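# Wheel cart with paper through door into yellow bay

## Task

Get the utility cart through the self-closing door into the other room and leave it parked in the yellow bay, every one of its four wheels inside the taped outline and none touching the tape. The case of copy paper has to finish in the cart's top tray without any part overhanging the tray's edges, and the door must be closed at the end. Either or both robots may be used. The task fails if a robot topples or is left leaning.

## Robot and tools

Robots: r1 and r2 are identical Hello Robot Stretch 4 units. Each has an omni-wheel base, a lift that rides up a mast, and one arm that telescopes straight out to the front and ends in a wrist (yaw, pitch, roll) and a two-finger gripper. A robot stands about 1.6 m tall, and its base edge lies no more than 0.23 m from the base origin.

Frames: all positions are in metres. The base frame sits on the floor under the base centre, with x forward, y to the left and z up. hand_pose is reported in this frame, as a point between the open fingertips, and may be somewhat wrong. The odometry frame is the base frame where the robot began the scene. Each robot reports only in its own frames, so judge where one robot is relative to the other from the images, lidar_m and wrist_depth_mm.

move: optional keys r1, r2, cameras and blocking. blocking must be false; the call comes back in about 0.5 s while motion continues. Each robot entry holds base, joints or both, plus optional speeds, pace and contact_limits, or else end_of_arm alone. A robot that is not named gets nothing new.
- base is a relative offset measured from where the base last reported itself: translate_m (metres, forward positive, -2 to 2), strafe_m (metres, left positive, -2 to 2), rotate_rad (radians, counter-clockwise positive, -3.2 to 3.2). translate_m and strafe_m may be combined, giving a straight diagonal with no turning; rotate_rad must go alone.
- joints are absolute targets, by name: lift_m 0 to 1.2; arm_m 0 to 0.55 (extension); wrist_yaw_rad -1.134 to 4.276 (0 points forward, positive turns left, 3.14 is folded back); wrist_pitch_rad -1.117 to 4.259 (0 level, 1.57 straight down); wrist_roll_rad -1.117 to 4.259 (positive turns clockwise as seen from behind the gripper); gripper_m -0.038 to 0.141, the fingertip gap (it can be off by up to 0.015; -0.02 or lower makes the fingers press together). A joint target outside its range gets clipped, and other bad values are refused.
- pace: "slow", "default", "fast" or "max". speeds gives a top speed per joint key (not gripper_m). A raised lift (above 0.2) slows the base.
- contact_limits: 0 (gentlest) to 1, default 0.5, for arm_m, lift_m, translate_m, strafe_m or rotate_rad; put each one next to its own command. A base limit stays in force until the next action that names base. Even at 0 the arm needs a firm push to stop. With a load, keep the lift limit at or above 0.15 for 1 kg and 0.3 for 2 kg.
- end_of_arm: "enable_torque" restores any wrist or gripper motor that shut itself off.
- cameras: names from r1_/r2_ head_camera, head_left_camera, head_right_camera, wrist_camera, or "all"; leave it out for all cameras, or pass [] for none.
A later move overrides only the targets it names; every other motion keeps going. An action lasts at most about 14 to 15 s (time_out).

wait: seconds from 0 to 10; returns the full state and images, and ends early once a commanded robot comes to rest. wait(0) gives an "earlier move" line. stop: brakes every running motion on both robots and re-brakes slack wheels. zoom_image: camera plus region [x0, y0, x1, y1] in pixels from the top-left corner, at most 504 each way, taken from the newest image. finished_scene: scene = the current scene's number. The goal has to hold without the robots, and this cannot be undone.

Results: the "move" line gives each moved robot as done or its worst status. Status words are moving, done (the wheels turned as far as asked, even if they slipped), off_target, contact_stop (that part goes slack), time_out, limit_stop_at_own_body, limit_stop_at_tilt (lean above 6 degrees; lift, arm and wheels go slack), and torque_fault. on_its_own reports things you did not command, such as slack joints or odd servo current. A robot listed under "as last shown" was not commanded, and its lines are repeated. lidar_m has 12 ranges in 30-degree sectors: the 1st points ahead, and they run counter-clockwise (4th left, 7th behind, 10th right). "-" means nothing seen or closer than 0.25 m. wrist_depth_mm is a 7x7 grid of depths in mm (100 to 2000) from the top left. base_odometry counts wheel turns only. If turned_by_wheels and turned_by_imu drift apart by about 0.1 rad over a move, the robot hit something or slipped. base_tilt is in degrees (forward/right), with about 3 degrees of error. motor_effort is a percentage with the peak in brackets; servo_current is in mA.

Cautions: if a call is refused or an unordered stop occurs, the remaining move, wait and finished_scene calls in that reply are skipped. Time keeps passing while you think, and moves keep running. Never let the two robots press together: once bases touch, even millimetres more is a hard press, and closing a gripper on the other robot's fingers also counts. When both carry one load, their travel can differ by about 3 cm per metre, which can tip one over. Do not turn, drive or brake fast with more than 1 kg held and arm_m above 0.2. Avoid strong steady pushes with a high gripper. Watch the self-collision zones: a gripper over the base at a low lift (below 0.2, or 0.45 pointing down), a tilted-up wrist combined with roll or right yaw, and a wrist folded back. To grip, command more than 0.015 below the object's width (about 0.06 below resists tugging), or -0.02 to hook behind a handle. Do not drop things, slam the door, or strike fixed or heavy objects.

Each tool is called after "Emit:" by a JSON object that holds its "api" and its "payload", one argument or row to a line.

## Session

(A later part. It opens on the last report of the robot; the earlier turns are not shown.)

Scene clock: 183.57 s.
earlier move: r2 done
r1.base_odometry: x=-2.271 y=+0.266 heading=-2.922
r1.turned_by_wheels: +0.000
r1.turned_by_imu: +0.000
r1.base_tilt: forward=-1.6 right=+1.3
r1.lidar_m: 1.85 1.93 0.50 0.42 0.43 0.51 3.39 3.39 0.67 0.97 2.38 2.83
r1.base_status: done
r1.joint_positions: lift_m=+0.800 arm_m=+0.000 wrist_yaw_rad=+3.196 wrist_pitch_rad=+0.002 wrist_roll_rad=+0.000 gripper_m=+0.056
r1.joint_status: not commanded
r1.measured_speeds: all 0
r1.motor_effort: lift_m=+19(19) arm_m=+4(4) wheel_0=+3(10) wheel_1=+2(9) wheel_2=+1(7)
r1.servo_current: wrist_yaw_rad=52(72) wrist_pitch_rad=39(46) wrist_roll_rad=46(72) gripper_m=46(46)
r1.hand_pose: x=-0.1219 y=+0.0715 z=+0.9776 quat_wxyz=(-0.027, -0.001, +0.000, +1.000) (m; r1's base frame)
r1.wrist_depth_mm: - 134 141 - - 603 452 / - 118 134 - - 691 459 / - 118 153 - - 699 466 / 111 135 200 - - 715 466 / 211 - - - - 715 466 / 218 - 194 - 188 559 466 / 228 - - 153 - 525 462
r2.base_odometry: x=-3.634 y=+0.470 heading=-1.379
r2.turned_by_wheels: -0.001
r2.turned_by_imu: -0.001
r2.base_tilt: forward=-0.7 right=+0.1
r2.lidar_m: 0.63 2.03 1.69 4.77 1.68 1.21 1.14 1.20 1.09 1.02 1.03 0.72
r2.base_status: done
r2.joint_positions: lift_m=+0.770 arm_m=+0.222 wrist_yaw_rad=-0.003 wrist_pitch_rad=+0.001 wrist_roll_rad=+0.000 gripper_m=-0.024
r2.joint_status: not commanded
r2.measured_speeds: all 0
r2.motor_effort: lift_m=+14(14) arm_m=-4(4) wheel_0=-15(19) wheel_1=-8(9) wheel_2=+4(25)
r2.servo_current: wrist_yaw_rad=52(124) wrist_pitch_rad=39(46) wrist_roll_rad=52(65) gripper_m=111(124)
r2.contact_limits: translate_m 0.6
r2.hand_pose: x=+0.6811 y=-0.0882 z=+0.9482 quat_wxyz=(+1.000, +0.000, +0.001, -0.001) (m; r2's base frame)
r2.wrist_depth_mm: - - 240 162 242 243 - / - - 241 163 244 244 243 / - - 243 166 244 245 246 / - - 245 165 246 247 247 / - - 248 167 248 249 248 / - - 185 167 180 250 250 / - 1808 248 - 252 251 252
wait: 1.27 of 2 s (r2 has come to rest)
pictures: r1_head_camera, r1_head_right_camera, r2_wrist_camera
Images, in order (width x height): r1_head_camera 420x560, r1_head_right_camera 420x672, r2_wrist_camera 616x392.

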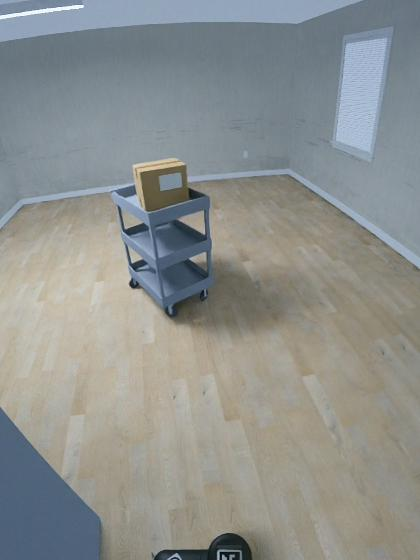

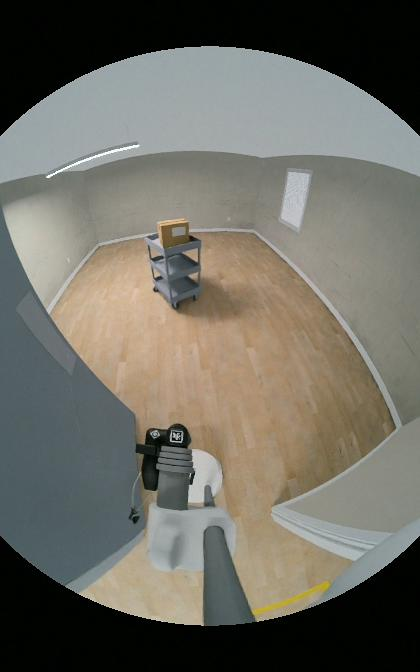

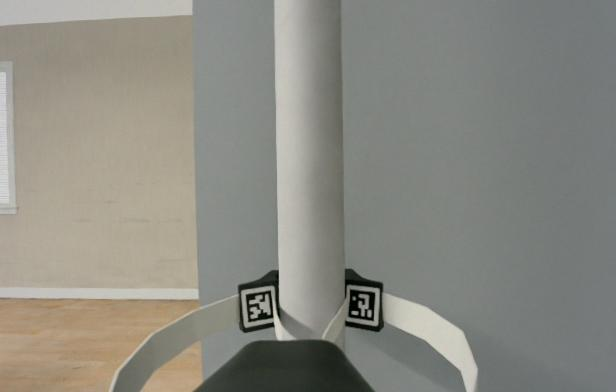

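Emit:
{"api": "move", "payload": {
  "blocking": false,
  "cameras": [],
  "r1": {"base":{"rotate_rad":0.2}}
}}

Emit:
{"api": "wait", "payload": {
  "seconds": 2,
  "cameras": []
}}

Emit:
{"api": "move", "payload": {
  "blocking": false,
  "cameras": [],
  "r1": {"base":{"translate_m":1.0,"strafe_m":-0.16},"pace":"fast"}
}}

Emit:
{"api": "wait", "payload": {
  "seconds": 6,
  "cameras": ["r1_head_camera"]
}}

Emit:
{"api": "move", "payload": {
  "blocking": false,
  "cameras": [],
  "r1": {"joints":{"lift_m":1.14,"wrist_yaw_rad":0,"wrist_pitch_rad":1.571,"wrist_roll_rad":1.571,"gripper_m":0.09}}
}}

Emit:
{"api": "wait", "payload": {
  "seconds": 4,
  "cameras": ["r1_wrist_camera","r1_head_camera"]
}}

Scene clock: 207.87 s.
move: r1 moving
r1.base_odometry: x=-2.271 y=+0.265 heading=-2.740
r1.turned_by_wheels: +0.183
r1.turned_by_imu: +0.184
r1.base_tilt: forward=-1.6 right=+1.3
r1.lidar_m: 1.87 0.67 0.43 0.41 0.44 0.61 3.44 0.76 0.68 1.58 2.45 3.28
r1.base_status: rotate_rad moving
r1.joint_positions: lift_m=+0.800 arm_m=+0.000 wrist_yaw_rad=+3.196 wrist_pitch_rad=+0.002 wrist_roll_rad=+0.000 gripper_m=+0.056
r1.joint_status: not commanded
r1.measured_speeds: translate_m=+0.000 strafe_m=+0.002 rotate_rad=+0.290 lift_m=+0.000 arm_m=+0.000 wrist_yaw_rad=+0.000 wrist_pitch_rad=+0.000 wrist_roll_rad=+0.000
r1.motor_effort: lift_m=+19(19) arm_m=+4(4) wheel_0=-5(7) wheel_1=-1(7) wheel_2=-2(6)
r1.servo_current: wrist_yaw_rad=46(65) wrist_pitch_rad=33(52) wrist_roll_rad=52(59) gripper_m=33(46)
r1.hand_pose: x=-0.1219 y=+0.0715 z=+0.9776 quat_wxyz=(-0.027, -0.001, +0.000, +1.000) (m; r1's base frame)
r1.wrist_depth_mm: - 134 141 - - - 535 / - 117 134 - - - 535 / - 119 158 - - - 585 / 111 135 202 - - - 591 / 211 - - - - - 591 / 219 - 193 - 187 - 591 / 228 - - 153 - - 591
r2: as last shown
r2.turned_by_wheels: +0.000
r2.turned_by_imu: +0.000
r2.base_tilt: forward=-0.6 right=+0.1
r2.lidar_m: 0.62 2.05 1.70 4.76 1.67 1.22 1.15 1.20 1.11 1.01 1.01 0.71
r2.motor_effort: lift_m=+14(14) arm_m=-4(4) wheel_0=-15(15) wheel_1=-7(8) wheel_2=+4(4)
r2.servo_current: wrist_yaw_rad=52(59) wrist_pitch_rad=39(46) wrist_roll_rad=52(52) gripper_m=111(117)
r2.contact_limits: translate_m 0.6
r2.wrist_depth_mm: - - 240 162 242 243 - / - - 242 163 243 244 244 / - - 242 166 245 245 246 / - - 245 165 246 246 247 / - - 246 167 247 248 249 / - - 184 168 181 249 251 / - 1808 248 - 250 251 252
pictures: none
No camera images: "cameras" was empty.

Scene clock: 208.30 s.
earlier move: r1 done
r1.base_odometry: x=-2.271 y=+0.266 heading=-2.723
r1.turned_by_wheels: +0.017
r1.turned_by_imu: +0.017
r1.base_tilt: forward=-1.6 right=+1.3
r1.lidar_m: 1.85 0.66 0.43 0.42 0.44 0.66 3.40 0.78 0.70 1.69 2.48 3.38
r1.base_status: done
r1.joint_positions: lift_m=+0.800 arm_m=+0.000 wrist_yaw_rad=+3.196 wrist_pitch_rad=+0.002 wrist_roll_rad=+0.000 gripper_m=+0.056
r1.joint_status: not commanded
r1.measured_speeds: all 0
r1.motor_effort: lift_m=+19(19) arm_m=+4(4) wheel_0=-2(7) wheel_1=-1(7) wheel_2=+0(6)
r1.servo_current: wrist_yaw_rad=46(65) wrist_pitch_rad=46(52) wrist_roll_rad=52(59) gripper_m=39(46)
r1.hand_pose: x=-0.1219 y=+0.0715 z=+0.9776 quat_wxyz=(-0.027, -0.001, +0.000, +1.000) (m; r1's base frame)
r1.wrist_depth_mm: - 134 141 - - - 597 / - 118 134 - - - 603 / - 119 158 - - - 627 / 111 135 200 - - - 621 / 212 - - - - - 634 / 220 - 194 - 187 - 634 / 228 - - 153 - - 615
r2.base_odometry: x=-3.634 y=+0.470 heading=-1.379
r2.turned_by_wheels: +0.000
r2.turned_by_imu: +0.000
r2.base_tilt: forward=-0.7 right=+0.1
r2.lidar_m: 0.61 2.02 1.69 4.76 1.71 1.22 1.15 1.20 1.08 1.03 0.99 0.72
r2.base_status: not commanded
r2.joint_positions: lift_m=+0.770 arm_m=+0.222 wrist_yaw_rad=-0.003 wrist_pitch_rad=+0.001 wrist_roll_rad=+0.000 gripper_m=-0.024
r2.joint_status: not commanded
r2.measured_speeds: all 0
r2.motor_effort: lift_m=+14(14) arm_m=-4(4) wheel_0=-16(16) wheel_1=-7(8) wheel_2=+4(4)
r2.servo_current: wrist_yaw_rad=33(59) wrist_pitch_rad=39(46) wrist_roll_rad=26(52) gripper_m=111(117)
r2.contact_limits: translate_m 0.6
r2.hand_pose: x=+0.6811 y=-0.0882 z=+0.9482 quat_wxyz=(+1.000, +0.000, +0.001, -0.001) (m; r2's base frame)
r2.wrist_depth_mm: - - 239 162 240 242 - / - - 241 163 242 244 244 / - - 243 166 245 245 246 / - - 244 165 245 247 246 / - - 246 167 247 249 249 / - - 184 167 180 250 251 / - 1863 248 - 251 251 252
wait: 0.43 of 2 s (r1 has come to rest)
pictures: none
No camera images: "cameras" was empty.

Scene clock: 208.80 s.
move: r1 moving
r1.base_odometry: x=-2.314 y=+0.254 heading=-2.723
r1.turned_by_wheels: +0.000
r1.turned_by_imu: +0.000
r1.base_tilt: forward=-1.6 right=+1.3
r1.lidar_m: 1.81 0.66 0.44 0.43 0.44 0.62 3.49 0.73 0.70 1.83 2.46 3.35
r1.base_status: translate_m moving; strafe_m moving
r1.joint_positions: lift_m=+0.800 arm_m=+0.000 wrist_yaw_rad=+3.196 wrist_pitch_rad=+0.002 wrist_roll_rad=+0.000 gripper_m=+0.056
r1.joint_status: not commanded
r1.measured_speeds: translate_m=+0.170 strafe_m=-0.028 rotate_rad=-0.004 lift_m=+0.000 arm_m=+0.000 wrist_yaw_rad=+0.000 wrist_pitch_rad=+0.000 wrist_roll_rad=+0.000
r1.motor_effort: lift_m=+19(19) arm_m=+4(4) wheel_0=+8(10) wheel_1=+5(6) wheel_2=-12(12)
r1.servo_current: wrist_yaw_rad=52(59) wrist_pitch_rad=46(46) wrist_roll_rad=65(65) gripper_m=39(46)
r1.hand_pose: x=-0.1219 y=+0.0715 z=+0.9776 quat_wxyz=(-0.027, -0.001, +0.000, +1.000) (m; r1's base frame)
r1.wrist_depth_mm: - 134 134 - - - 615 / - 118 134 - - - 621 / - 116 151 - - - 627 / 109 135 192 - - - 549 / 210 - - - - - 627 / 226 - 194 - 188 - 627 / 223 - - 153 - - 627
r2: as last shown
r2.base_tilt: forward=-0.6 right=+0.1
r2.lidar_m: 0.60 2.01 1.69 4.77 1.67 1.21 1.14 1.21 1.08 1.02 1.01 0.74
r2.motor_effort: lift_m=+14(14) arm_m=-4(4) wheel_0=-16(16) wheel_1=-8(8) wheel_2=+4(4)
r2.servo_current: wrist_yaw_rad=46(59) wrist_pitch_rad=39(39) wrist_roll_rad=59(59) gripper_m=111(111)
r2.contact_limits: translate_m 0.6
r2.wrist_depth_mm: - - 240 162 241 243 - / - - 242 163 243 244 244 / - - 242 166 244 245 246 / - - 245 165 245 246 247 / - - 246 167 247 248 249 / - - 184 168 180 250 251 / - 1863 248 - 251 251 252
pictures: none
No camera images: "cameras" was empty.

Scene clock: 212.27 s.
earlier move: r1 done
r1.base_odometry: x=-3.250 y=+0.005 heading=-2.722
r1.turned_by_wheels: +0.000
r1.turned_by_imu: +0.000
r1.base_tilt: forward=-1.6 right=+1.3
r1.lidar_m: 0.89 0.89 2.61 1.22 0.75 0.88 1.48 1.46 2.01 2.22 2.31 3.08
r1.base_status: done
r1.joint_positions: lift_m=+0.800 arm_m=+0.000 wrist_yaw_rad=+3.196 wrist_pitch_rad=+0.002 wrist_roll_rad=+0.000 gripper_m=+0.056
r1.joint_status: not commanded
r1.measured_speeds: all 0
r1.motor_effort: lift_m=+19(19) arm_m=+4(4) wheel_0=+1(11) wheel_1=+2(7) wheel_2=+2(12)
r1.servo_current: wrist_yaw_rad=39(78) wrist_pitch_rad=52(52) wrist_roll_rad=26(65) gripper_m=39(46)
r1.hand_pose: x=-0.1219 y=+0.0715 z=+0.9776 quat_wxyz=(-0.027, -0.001, +0.000, +1.000) (m; r1's base frame)
r1.wrist_depth_mm: - 134 248 - - - - / - 118 134 - - - - / - 122 153 - - - - / 112 135 198 - - - - / 137 - - - - - - / 218 - 190 - 187 - - / 216 140 - 153 - - -
r2.base_odometry: x=-3.634 y=+0.470 heading=-1.379
r2.turned_by_wheels: +0.000
r2.turned_by_imu: +0.000
r2.base_tilt: forward=-0.6 right=+0.1
r2.lidar_m: 0.61 1.20 1.68 4.75 1.69 1.21 1.15 1.19 1.07 1.04 1.03 0.73
r2.base_status: not commanded
r2.joint_positions: lift_m=+0.770 arm_m=+0.222 wrist_yaw_rad=-0.003 wrist_pitch_rad=+0.001 wrist_roll_rad=+0.000 gripper_m=-0.024
r2.joint_status: not commanded
r2.measured_speeds: all 0
r2.motor_effort: lift_m=+14(14) arm_m=-4(4) wheel_0=-15(16) wheel_1=-7(8) wheel_2=+4(4)
r2.servo_current: wrist_yaw_rad=33(65) wrist_pitch_rad=46(46) wrist_roll_rad=46(59) gripper_m=104(117)
r2.contact_limits: translate_m 0.6
r2.hand_pose: x=+0.6811 y=-0.0882 z=+0.9482 quat_wxyz=(+1.000, +0.000, +0.001, -0.001) (m; r2's base frame)
r2.wrist_depth_mm: - - 240 162 242 242 - / - - 241 163 243 245 245 / - - 244 165 245 244 247 / 878 - 245 165 246 246 247 / - - 246 167 247 248 248 / - - 184 167 180 250 251 / - 1863 249 - 250 251 252
wait: 3.47 of 6 s (r1 has come to rest)
pictures: r1_head_camera
Images, in order (width x height): r1_head_camera 420x560.

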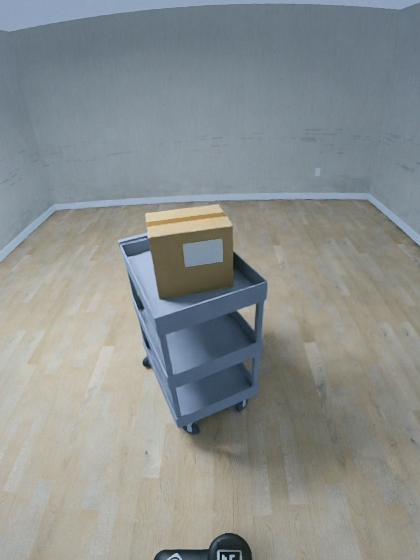

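Scene clock: 212.77 s.
move: r1 moving
r1.base_odometry: x=-3.250 y=+0.005 heading=-2.722
r1.turned_by_wheels: +0.000
r1.turned_by_imu: +0.000
r1.base_tilt: forward=-1.6 right=+1.3
r1.lidar_m: 0.90 0.89 2.59 1.24 0.72 0.87 1.46 1.45 2.03 2.22 2.30 3.10
r1.base_status: not commanded
r1.joint_positions: lift_m=+0.838 arm_m=+0.000 wrist_yaw_rad=+2.607 wrist_pitch_rad=+0.583 wrist_roll_rad=+0.582 gripper_m=+0.074
r1.joint_status: lift_m moving; wrist_yaw_rad moving; wrist_pitch_rad moving; wrist_roll_rad moving; gripper_m moving
r1.measured_speeds: translate_m=+0.000 strafe_m=+0.000 rotate_rad=+0.000 lift_m=+0.146 arm_m=+0.000 wrist_yaw_rad=-1.817 wrist_pitch_rad=+1.818 wrist_roll_rad=+1.820
r1.motor_effort: lift_m=+27(27) arm_m=+4(4) wheel_0=+0(1) wheel_1=+2(2) wheel_2=+2(2)
r1.servo_current: wrist_yaw_rad=85(124) wrist_pitch_rad=39(91) wrist_roll_rad=78(104) gripper_m=72(72)
r1.hand_pose: x=+0.0081 y=+0.1979 z=+0.8571 quat_wxyz=(+0.322, -0.193, +0.338, +0.863) (m; r1's base frame)
r1.wrist_depth_mm: - - - - - - 1863 / - - - - - 1921 1366 / - - - - 1863 1336 1229 / - - - - 1464 1366 1205 / - - 1863 1537 1255 1205 1078 / - 1863 195 1366 189 1060 976 / 1921 1464 1336 151 1042 946 878
r2: as last shown
r2.base_tilt: forward=-0.7 right=+0.1
r2.lidar_m: 0.62 1.20 1.70 4.76 1.70 1.21 1.14 1.20 1.09 1.04 1.01 0.71
r2.motor_effort: lift_m=+14(14) arm_m=-4(4) wheel_0=-15(16) wheel_1=-8(8) wheel_2=+4(4)
r2.servo_current: wrist_yaw_rad=52(52) wrist_pitch_rad=46(46) wrist_roll_rad=46(52) gripper_m=111(117)
r2.contact_limits: translate_m 0.6
r2.wrist_depth_mm: - - 240 162 241 242 - / - - 241 163 242 244 245 / - - 241 165 245 245 246 / 878 - 245 165 246 247 248 / - - 246 167 247 248 250 / - - 185 167 180 250 251 / - 1863 249 - 250 252 252
pictures: none
No camera images: "cameras" was empty.

Scene clock: 214.70 s.
earlier move: r1 done
r1.base_odometry: x=-3.250 y=+0.005 heading=-2.722
r1.turned_by_wheels: +0.000
r1.turned_by_imu: +0.000
r1.base_tilt: forward=-1.5 right=+1.2
r1.lidar_m: 0.88 0.90 2.62 1.23 0.73 0.87 1.50 1.45 2.00 2.20 2.30 3.07
r1.base_status: not commanded
r1.joint_positions: lift_m=+1.140 arm_m=+0.000 wrist_yaw_rad=+0.003 wrist_pitch_rad=+1.569 wrist_roll_rad=+1.569 gripper_m=+0.090
r1.joint_status: all done
r1.measured_speeds: all 0
r1.motor_effort: lift_m=+24(28) arm_m=+4(4) wheel_0=+0(1) wheel_1=+2(2) wheel_2=+2(2)
r1.servo_current: wrist_yaw_rad=33(124) wrist_pitch_rad=39(91) wrist_roll_rad=52(104) gripper_m=46(72)
r1.hand_pose: x=+0.1716 y=-0.0874 z=+1.0294 quat_wxyz=(+0.502, +0.499, +0.501, -0.498) (m; r1's base frame)
r1.wrist_depth_mm: 1229 1205 1229 1229 1255 1255 1255 / 1281 1229 1229 1255 1255 1229 1255 / 1229 1205 1255 1229 1229 1255 1255 / 1281 1255 1255 1229 1060 1255 1255 / 1229 1229 1255 1042 1025 1229 1229 / 1229 1205 213 1255 196 1229 1281 / 1229 1205 1255 144 1255 1229 1229
r2.base_odometry: x=-3.634 y=+0.470 heading=-1.379
r2.turned_by_wheels: +0.000
r2.turned_by_imu: +0.000
r2.base_tilt: forward=-0.6 right=+0.1
r2.lidar_m: 0.62 1.21 1.70 4.75 1.67 1.22 1.15 1.21 1.07 1.03 1.03 0.70
r2.base_status: not commanded
r2.joint_positions: lift_m=+0.770 arm_m=+0.222 wrist_yaw_rad=-0.003 wrist_pitch_rad=+0.001 wrist_roll_rad=+0.000 gripper_m=-0.024
r2.joint_status: not commanded
r2.measured_speeds: all 0
r2.motor_effort: lift_m=+14(14) arm_m=-4(4) wheel_0=-15(16) wheel_1=-7(8) wheel_2=+4(4)
r2.servo_current: wrist_yaw_rad=46(59) wrist_pitch_rad=46(46) wrist_roll_rad=52(52) gripper_m=117(117)
r2.contact_limits: translate_m 0.6
r2.hand_pose: x=+0.6811 y=-0.0882 z=+0.9482 quat_wxyz=(+1.000, +0.000, +0.001, -0.001) (m; r2's base frame)
r2.wrist_depth_mm: 891 878 240 162 240 242 - / - - 242 163 243 243 244 / - - 242 166 244 246 246 / - - 245 165 247 248 247 / - - 246 167 248 248 249 / - - 184 168 181 250 250 / - 1863 249 - 249 250 252
wait: 1.93 of 4 s (r1 has come to rest)
pictures: r1_head_camera, r1_wrist_camera
Images, in order (width x height): r1_head_camera 420x560, r1_wrist_camera 616x392.

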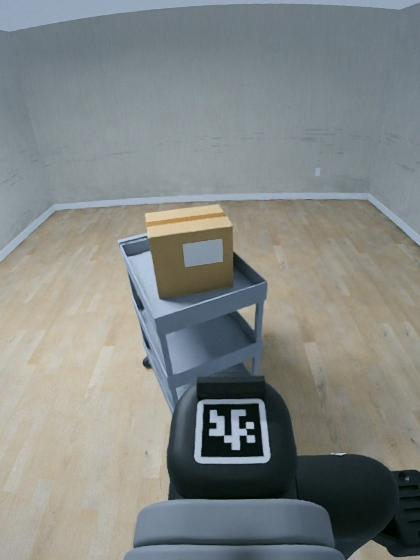

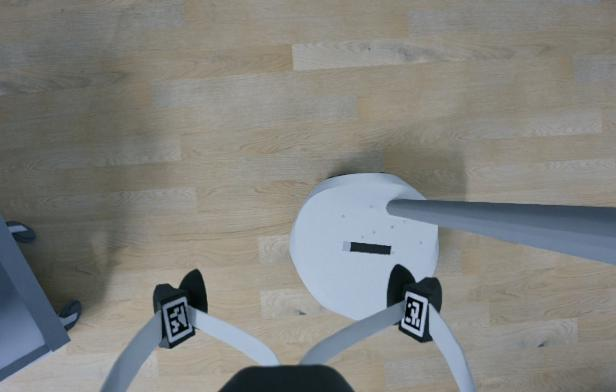

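Emit:
{"api": "zoom_image", "payload": {
  "camera": "r1_head_camera",
  "region": [100, 190, 290, 340]
}}

Emit:
{"api": "move", "payload": {
  "blocking": false,
  "cameras": [],
  "r1": {"base":{"translate_m":0.1,"strafe_m":-0.063},"joints":{"arm_m":0.32,"wrist_roll_rad":1.01}}
}}

Emit:
{"api": "wait", "payload": {
  "seconds": 3,
  "cameras": ["r1_wrist_camera"]
}}

Scaled by 2.653 from the camera's 420x560 image, which has a finer 600x800 frame.

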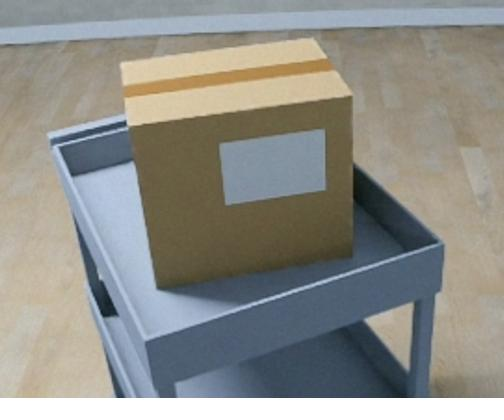

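Scene clock: 227.67 s.
move: r1 moving
r1.base_odometry: x=-3.285 y=+0.010 heading=-2.723
r1.turned_by_wheels: +0.000
r1.turned_by_imu: -0.001
r1.base_tilt: forward=-1.6 right=+1.3
r1.lidar_m: 0.89 0.87 2.64 1.25 0.77 0.87 1.48 1.51 2.07 2.18 2.25 3.08
r1.base_status: translate_m moving; strafe_m moving
r1.joint_positions: lift_m=+1.140 arm_m=+0.051 wrist_yaw_rad=+0.002 wrist_pitch_rad=+1.569 wrist_roll_rad=+1.064 gripper_m=+0.090
r1.joint_status: arm_m moving; wrist_roll_rad moving
r1.measured_speeds: translate_m=+0.115 strafe_m=-0.074 rotate_rad=-0.005 lift_m=+0.000 arm_m=+0.195 wrist_yaw_rad=+0.000 wrist_pitch_rad=+0.000 wrist_roll_rad=-0.937
r1.motor_effort: lift_m=+24(24) arm_m=+4(8) wheel_0=+10(11) wheel_1=-3(4) wheel_2=-9(9)
r1.servo_current: wrist_yaw_rad=46(65) wrist_pitch_rad=39(46) wrist_roll_rad=46(111) gripper_m=46(52)
r1.hand_pose: x=+0.2224 y=-0.0874 z=+1.0294 quat_wxyz=(+0.610, +0.358, +0.609, -0.358) (m; r1's base frame)
r1.wrist_depth_mm: 1229 1229 1255 1255 1229 1255 1255 / 1255 1229 1255 1229 1255 1255 1255 / 1281 1255 1229 1255 1255 1229 1229 / 1229 1281 1255 1229 1255 1205 1255 / 1229 1229 1255 1042 1025 1255 1255 / 1229 1281 213 1025 196 517 1255 / 1229 1229 1255 144 1255 1255 379
r2: as last shown
r2.lidar_m: 0.61 1.23 1.68 4.76 1.68 1.22 1.13 1.20 1.07 1.03 1.02 0.74
r2.servo_current: wrist_yaw_rad=46(52) wrist_pitch_rad=46(46) wrist_roll_rad=33(52) gripper_m=117(117)
r2.contact_limits: translate_m 0.6
r2.wrist_depth_mm: 878 904 239 163 240 242 - / - - 242 163 242 244 244 / - - 243 166 244 246 246 / - - 244 165 246 246 248 / - - 246 167 247 249 249 / - - 184 168 181 250 250 / - 1808 248 - 251 252 252
pictures: none
No camera images: "cameras" was empty.

Scene clock: 229.23 s.
earlier move: r1 done
r1.base_odometry: x=-3.367 y=+0.021 heading=-2.723
r1.turned_by_wheels: +0.000
r1.turned_by_imu: +0.000
r1.base_tilt: forward=-1.6 right=+1.3
r1.lidar_m: 0.82 0.79 2.69 1.33 0.83 0.96 1.53 1.59 2.17 2.14 2.25 3.02
r1.base_status: done
r1.joint_positions: lift_m=+1.140 arm_m=+0.320 wrist_yaw_rad=+0.002 wrist_pitch_rad=+1.569 wrist_roll_rad=+1.012 gripper_m=+0.090
r1.joint_status: all done
r1.measured_speeds: all 0
r1.motor_effort: lift_m=+24(24) arm_m=+4(8) wheel_0=-1(11) wheel_1=-3(6) wheel_2=+2(10)
r1.servo_current: wrist_yaw_rad=52(65) wrist_pitch_rad=39(52) wrist_roll_rad=46(111) gripper_m=52(52)
r1.hand_pose: x=+0.4915 y=-0.0874 z=+1.0294 quat_wxyz=(+0.619, +0.342, +0.618, -0.342) (m; r1's base frame)
r1.wrist_depth_mm: 1255 1205 1255 1255 1229 1255 1229 / 699 1255 1229 1229 1229 1255 1229 / - 1098 1205 1255 1255 1255 1255 / - 1205 1255 1229 1255 1255 1229 / - 1182 1255 1229 1229 1229 1229 / 759 1229 213 1229 196 1042 1255 / 1229 1229 1255 144 1025 1025 1255
r2.base_odometry: x=-3.634 y=+0.470 heading=-1.379
r2.turned_by_wheels: +0.000
r2.turned_by_imu: +0.000
r2.base_tilt: forward=-0.7 right=+0.1
r2.lidar_m: 0.63 1.31 1.69 4.75 1.72 1.22 1.14 1.20 1.07 1.03 1.03 0.73
r2.base_status: not commanded
r2.joint_positions: lift_m=+0.770 arm_m=+0.222 wrist_yaw_rad=-0.003 wrist_pitch_rad=+0.001 wrist_roll_rad=+0.000 gripper_m=-0.024
r2.joint_status: not commanded
r2.measured_speeds: all 0
r2.motor_effort: lift_m=+14(14) arm_m=-4(4) wheel_0=-15(16) wheel_1=-8(8) wheel_2=+4(4)
r2.servo_current: wrist_yaw_rad=46(59) wrist_pitch_rad=33(46) wrist_roll_rad=46(52) gripper_m=111(117)
r2.contact_limits: translate_m 0.6
r2.hand_pose: x=+0.6811 y=-0.0882 z=+0.9482 quat_wxyz=(+1.000, +0.000, +0.001, -0.001) (m; r2's base frame)
r2.wrist_depth_mm: 960 946 240 162 242 242 - / - - 242 163 244 244 244 / - - 243 166 245 244 246 / - - 245 165 245 247 248 / - - 246 167 247 248 250 / - - 184 167 180 249 251 / - 1863 249 - 251 252 252
wait: 1.57 of 3 s (r1 has come to rest)
pictures: r1_wrist_camera
Images, in order (width x height): r1_wrist_camera 616x392.

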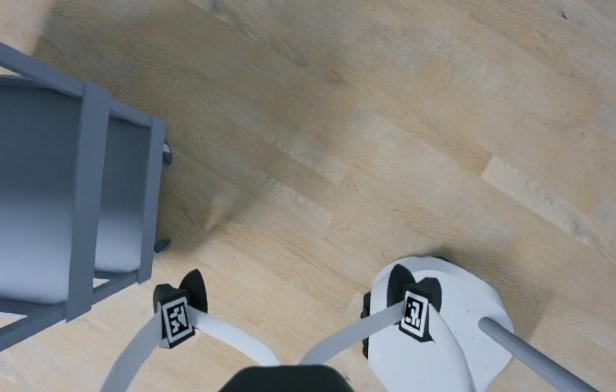

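Emit:
{"api": "move", "payload": {
  "blocking": false,
  "cameras": [],
  "r1": {"base":{"translate_m":0.35,"strafe_m":0.21},"joints":{"arm_m":0.387,"wrist_roll_rad":1.09},"contact_limits":{"translate_m":0.1}}
}}

Emit:
{"api": "wait", "payload": {
  "seconds": 4,
  "cameras": ["r1_wrist_camera","r1_head_camera"]
}}

Scene clock: 253.80 s.
move: r1 moving
r1.base_odometry: x=-3.387 y=-0.008 heading=-2.723
r1.turned_by_wheels: +0.000
r1.turned_by_imu: +0.000
r1.base_tilt: forward=-1.6 right=+1.3
r1.lidar_m: 0.81 0.77 2.67 1.36 0.86 0.93 1.57 1.57 2.18 2.17 2.24 3.05
r1.base_status: translate_m moving; strafe_m moving
r1.joint_positions: lift_m=+1.140 arm_m=+0.367 wrist_yaw_rad=+0.002 wrist_pitch_rad=+1.569 wrist_roll_rad=+1.088 gripper_m=+0.090
r1.joint_status: arm_m moving; wrist_roll_rad moving
r1.measured_speeds: translate_m=+0.119 strafe_m=+0.070 rotate_rad=+0.000 lift_m=+0.000 arm_m=+0.132 wrist_yaw_rad=+0.000 wrist_pitch_rad=+0.000 wrist_roll_rad=+0.000
r1.motor_effort: lift_m=+24(24) arm_m=+2(8) wheel_0=-4(6) wheel_1=+6(10) wheel_2=-8(9)
r1.servo_current: wrist_yaw_rad=26(52) wrist_pitch_rad=33(46) wrist_roll_rad=39(65) gripper_m=33(46)
r1.contact_limits: translate_m 0.1
r1.hand_pose: x=+0.5387 y=-0.0874 z=+1.0294 quat_wxyz=(+0.606, +0.366, +0.605, -0.365) (m; r1's base frame)
r1.wrist_depth_mm: 1255 1255 1255 1255 1229 1229 1229 / 1229 1229 1229 1229 1255 1255 1229 / - 1078 1255 1255 1255 1255 1229 / - 1098 1255 1229 1255 1281 1229 / - 1098 1229 1255 1229 1229 1255 / - 209 211 1229 196 1042 1281 / 621 707 1229 144 1042 1060 1255
r2: as last shown
r2.base_tilt: forward=-0.6 right=+0.1
r2.lidar_m: 0.64 1.26 1.70 4.77 1.70 1.21 1.15 1.19 1.10 1.03 1.04 0.73
r2.motor_effort: lift_m=+14(14) arm_m=-4(5) wheel_0=-15(16) wheel_1=-8(8) wheel_2=+4(4)
r2.servo_current: wrist_yaw_rad=39(52) wrist_pitch_rad=39(46) wrist_roll_rad=46(59) gripper_m=111(117)
r2.contact_limits: translate_m 0.6
r2.wrist_depth_mm: 976 1042 240 162 242 242 - / - - 241 163 242 244 244 / - - 243 166 245 244 247 / - - 245 165 246 247 248 / - - 246 167 248 249 249 / - - 184 167 180 249 252 / - 1863 248 - 250 251 252
pictures: none
No camera images: "cameras" was empty.

Scene clock: 256.00 s.
earlier move: r1 done
r1.base_odometry: x=-3.601 y=-0.313 heading=-2.723
r1.turned_by_wheels: +0.000
r1.turned_by_imu: +0.001
r1.base_tilt: forward=-1.6 right=+1.2
r1.lidar_m: 0.43 0.52 2.46 2.35 1.14 0.98 1.78 1.92 2.49 2.36 2.45 0.56
r1.base_status: done
r1.joint_positions: lift_m=+1.140 arm_m=+0.387 wrist_yaw_rad=+0.002 wrist_pitch_rad=+1.569 wrist_roll_rad=+1.088 gripper_m=+0.090
r1.joint_status: all done
r1.measured_speeds: all 0
r1.motor_effort: lift_m=+24(24) arm_m=+4(8) wheel_0=-2(6) wheel_1=+1(12) wheel_2=-1(10)
r1.servo_current: wrist_yaw_rad=52(65) wrist_pitch_rad=46(52) wrist_roll_rad=52(65) gripper_m=46(46)
r1.contact_limits: translate_m 0.1
r1.hand_pose: x=+0.5585 y=-0.0874 z=+1.0294 quat_wxyz=(+0.606, +0.366, +0.605, -0.365) (m; r1's base frame)
r1.wrist_depth_mm: 177 197 424 449 1255 1255 1255 / 177 214 452 455 1255 1229 1255 / 177 220 452 455 1229 1255 1281 / 178 251 455 455 1255 1255 1255 / 178 264 455 455 1255 1255 1255 / 179 246 214 455 196 1025 1255 / 193 243 452 144 1025 1060 1255
r2.base_odometry: x=-3.634 y=+0.470 heading=-1.379
r2.turned_by_wheels: +0.000
r2.turned_by_imu: +0.000
r2.base_tilt: forward=-0.6 right=+0.1
r2.lidar_m: 0.63 1.27 1.70 4.76 1.68 1.20 1.14 1.21 1.10 1.04 1.00 0.73
r2.base_status: not commanded
r2.joint_positions: lift_m=+0.770 arm_m=+0.222 wrist_yaw_rad=-0.003 wrist_pitch_rad=+0.001 wrist_roll_rad=+0.000 gripper_m=-0.024
r2.joint_status: not commanded
r2.measured_speeds: all 0
r2.motor_effort: lift_m=+14(14) arm_m=-4(5) wheel_0=-15(16) wheel_1=-8(8) wheel_2=+4(4)
r2.servo_current: wrist_yaw_rad=46(59) wrist_pitch_rad=39(46) wrist_roll_rad=46(59) gripper_m=104(117)
r2.contact_limits: translate_m 0.6
r2.hand_pose: x=+0.6811 y=-0.0882 z=+0.9482 quat_wxyz=(+1.000, +0.000, +0.001, -0.001) (m; r2's base frame)
r2.wrist_depth_mm: - - 239 162 241 243 - / - - 241 163 243 243 245 / - - 243 166 244 245 247 / - - 244 165 246 247 248 / - - 246 167 247 248 249 / - - 184 168 181 250 252 / - 1921 249 - 251 252 252
wait: 2.20 of 4 s (r1 has come to rest)
pictures: r1_head_camera, r1_wrist_camera
Images, in order (width x height): r1_head_camera 420x560, r1_wrist_camera 616x392.

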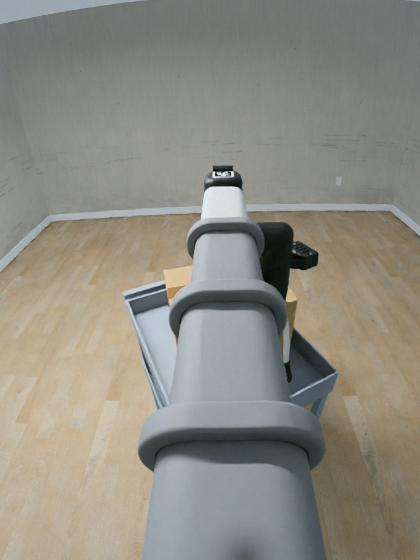

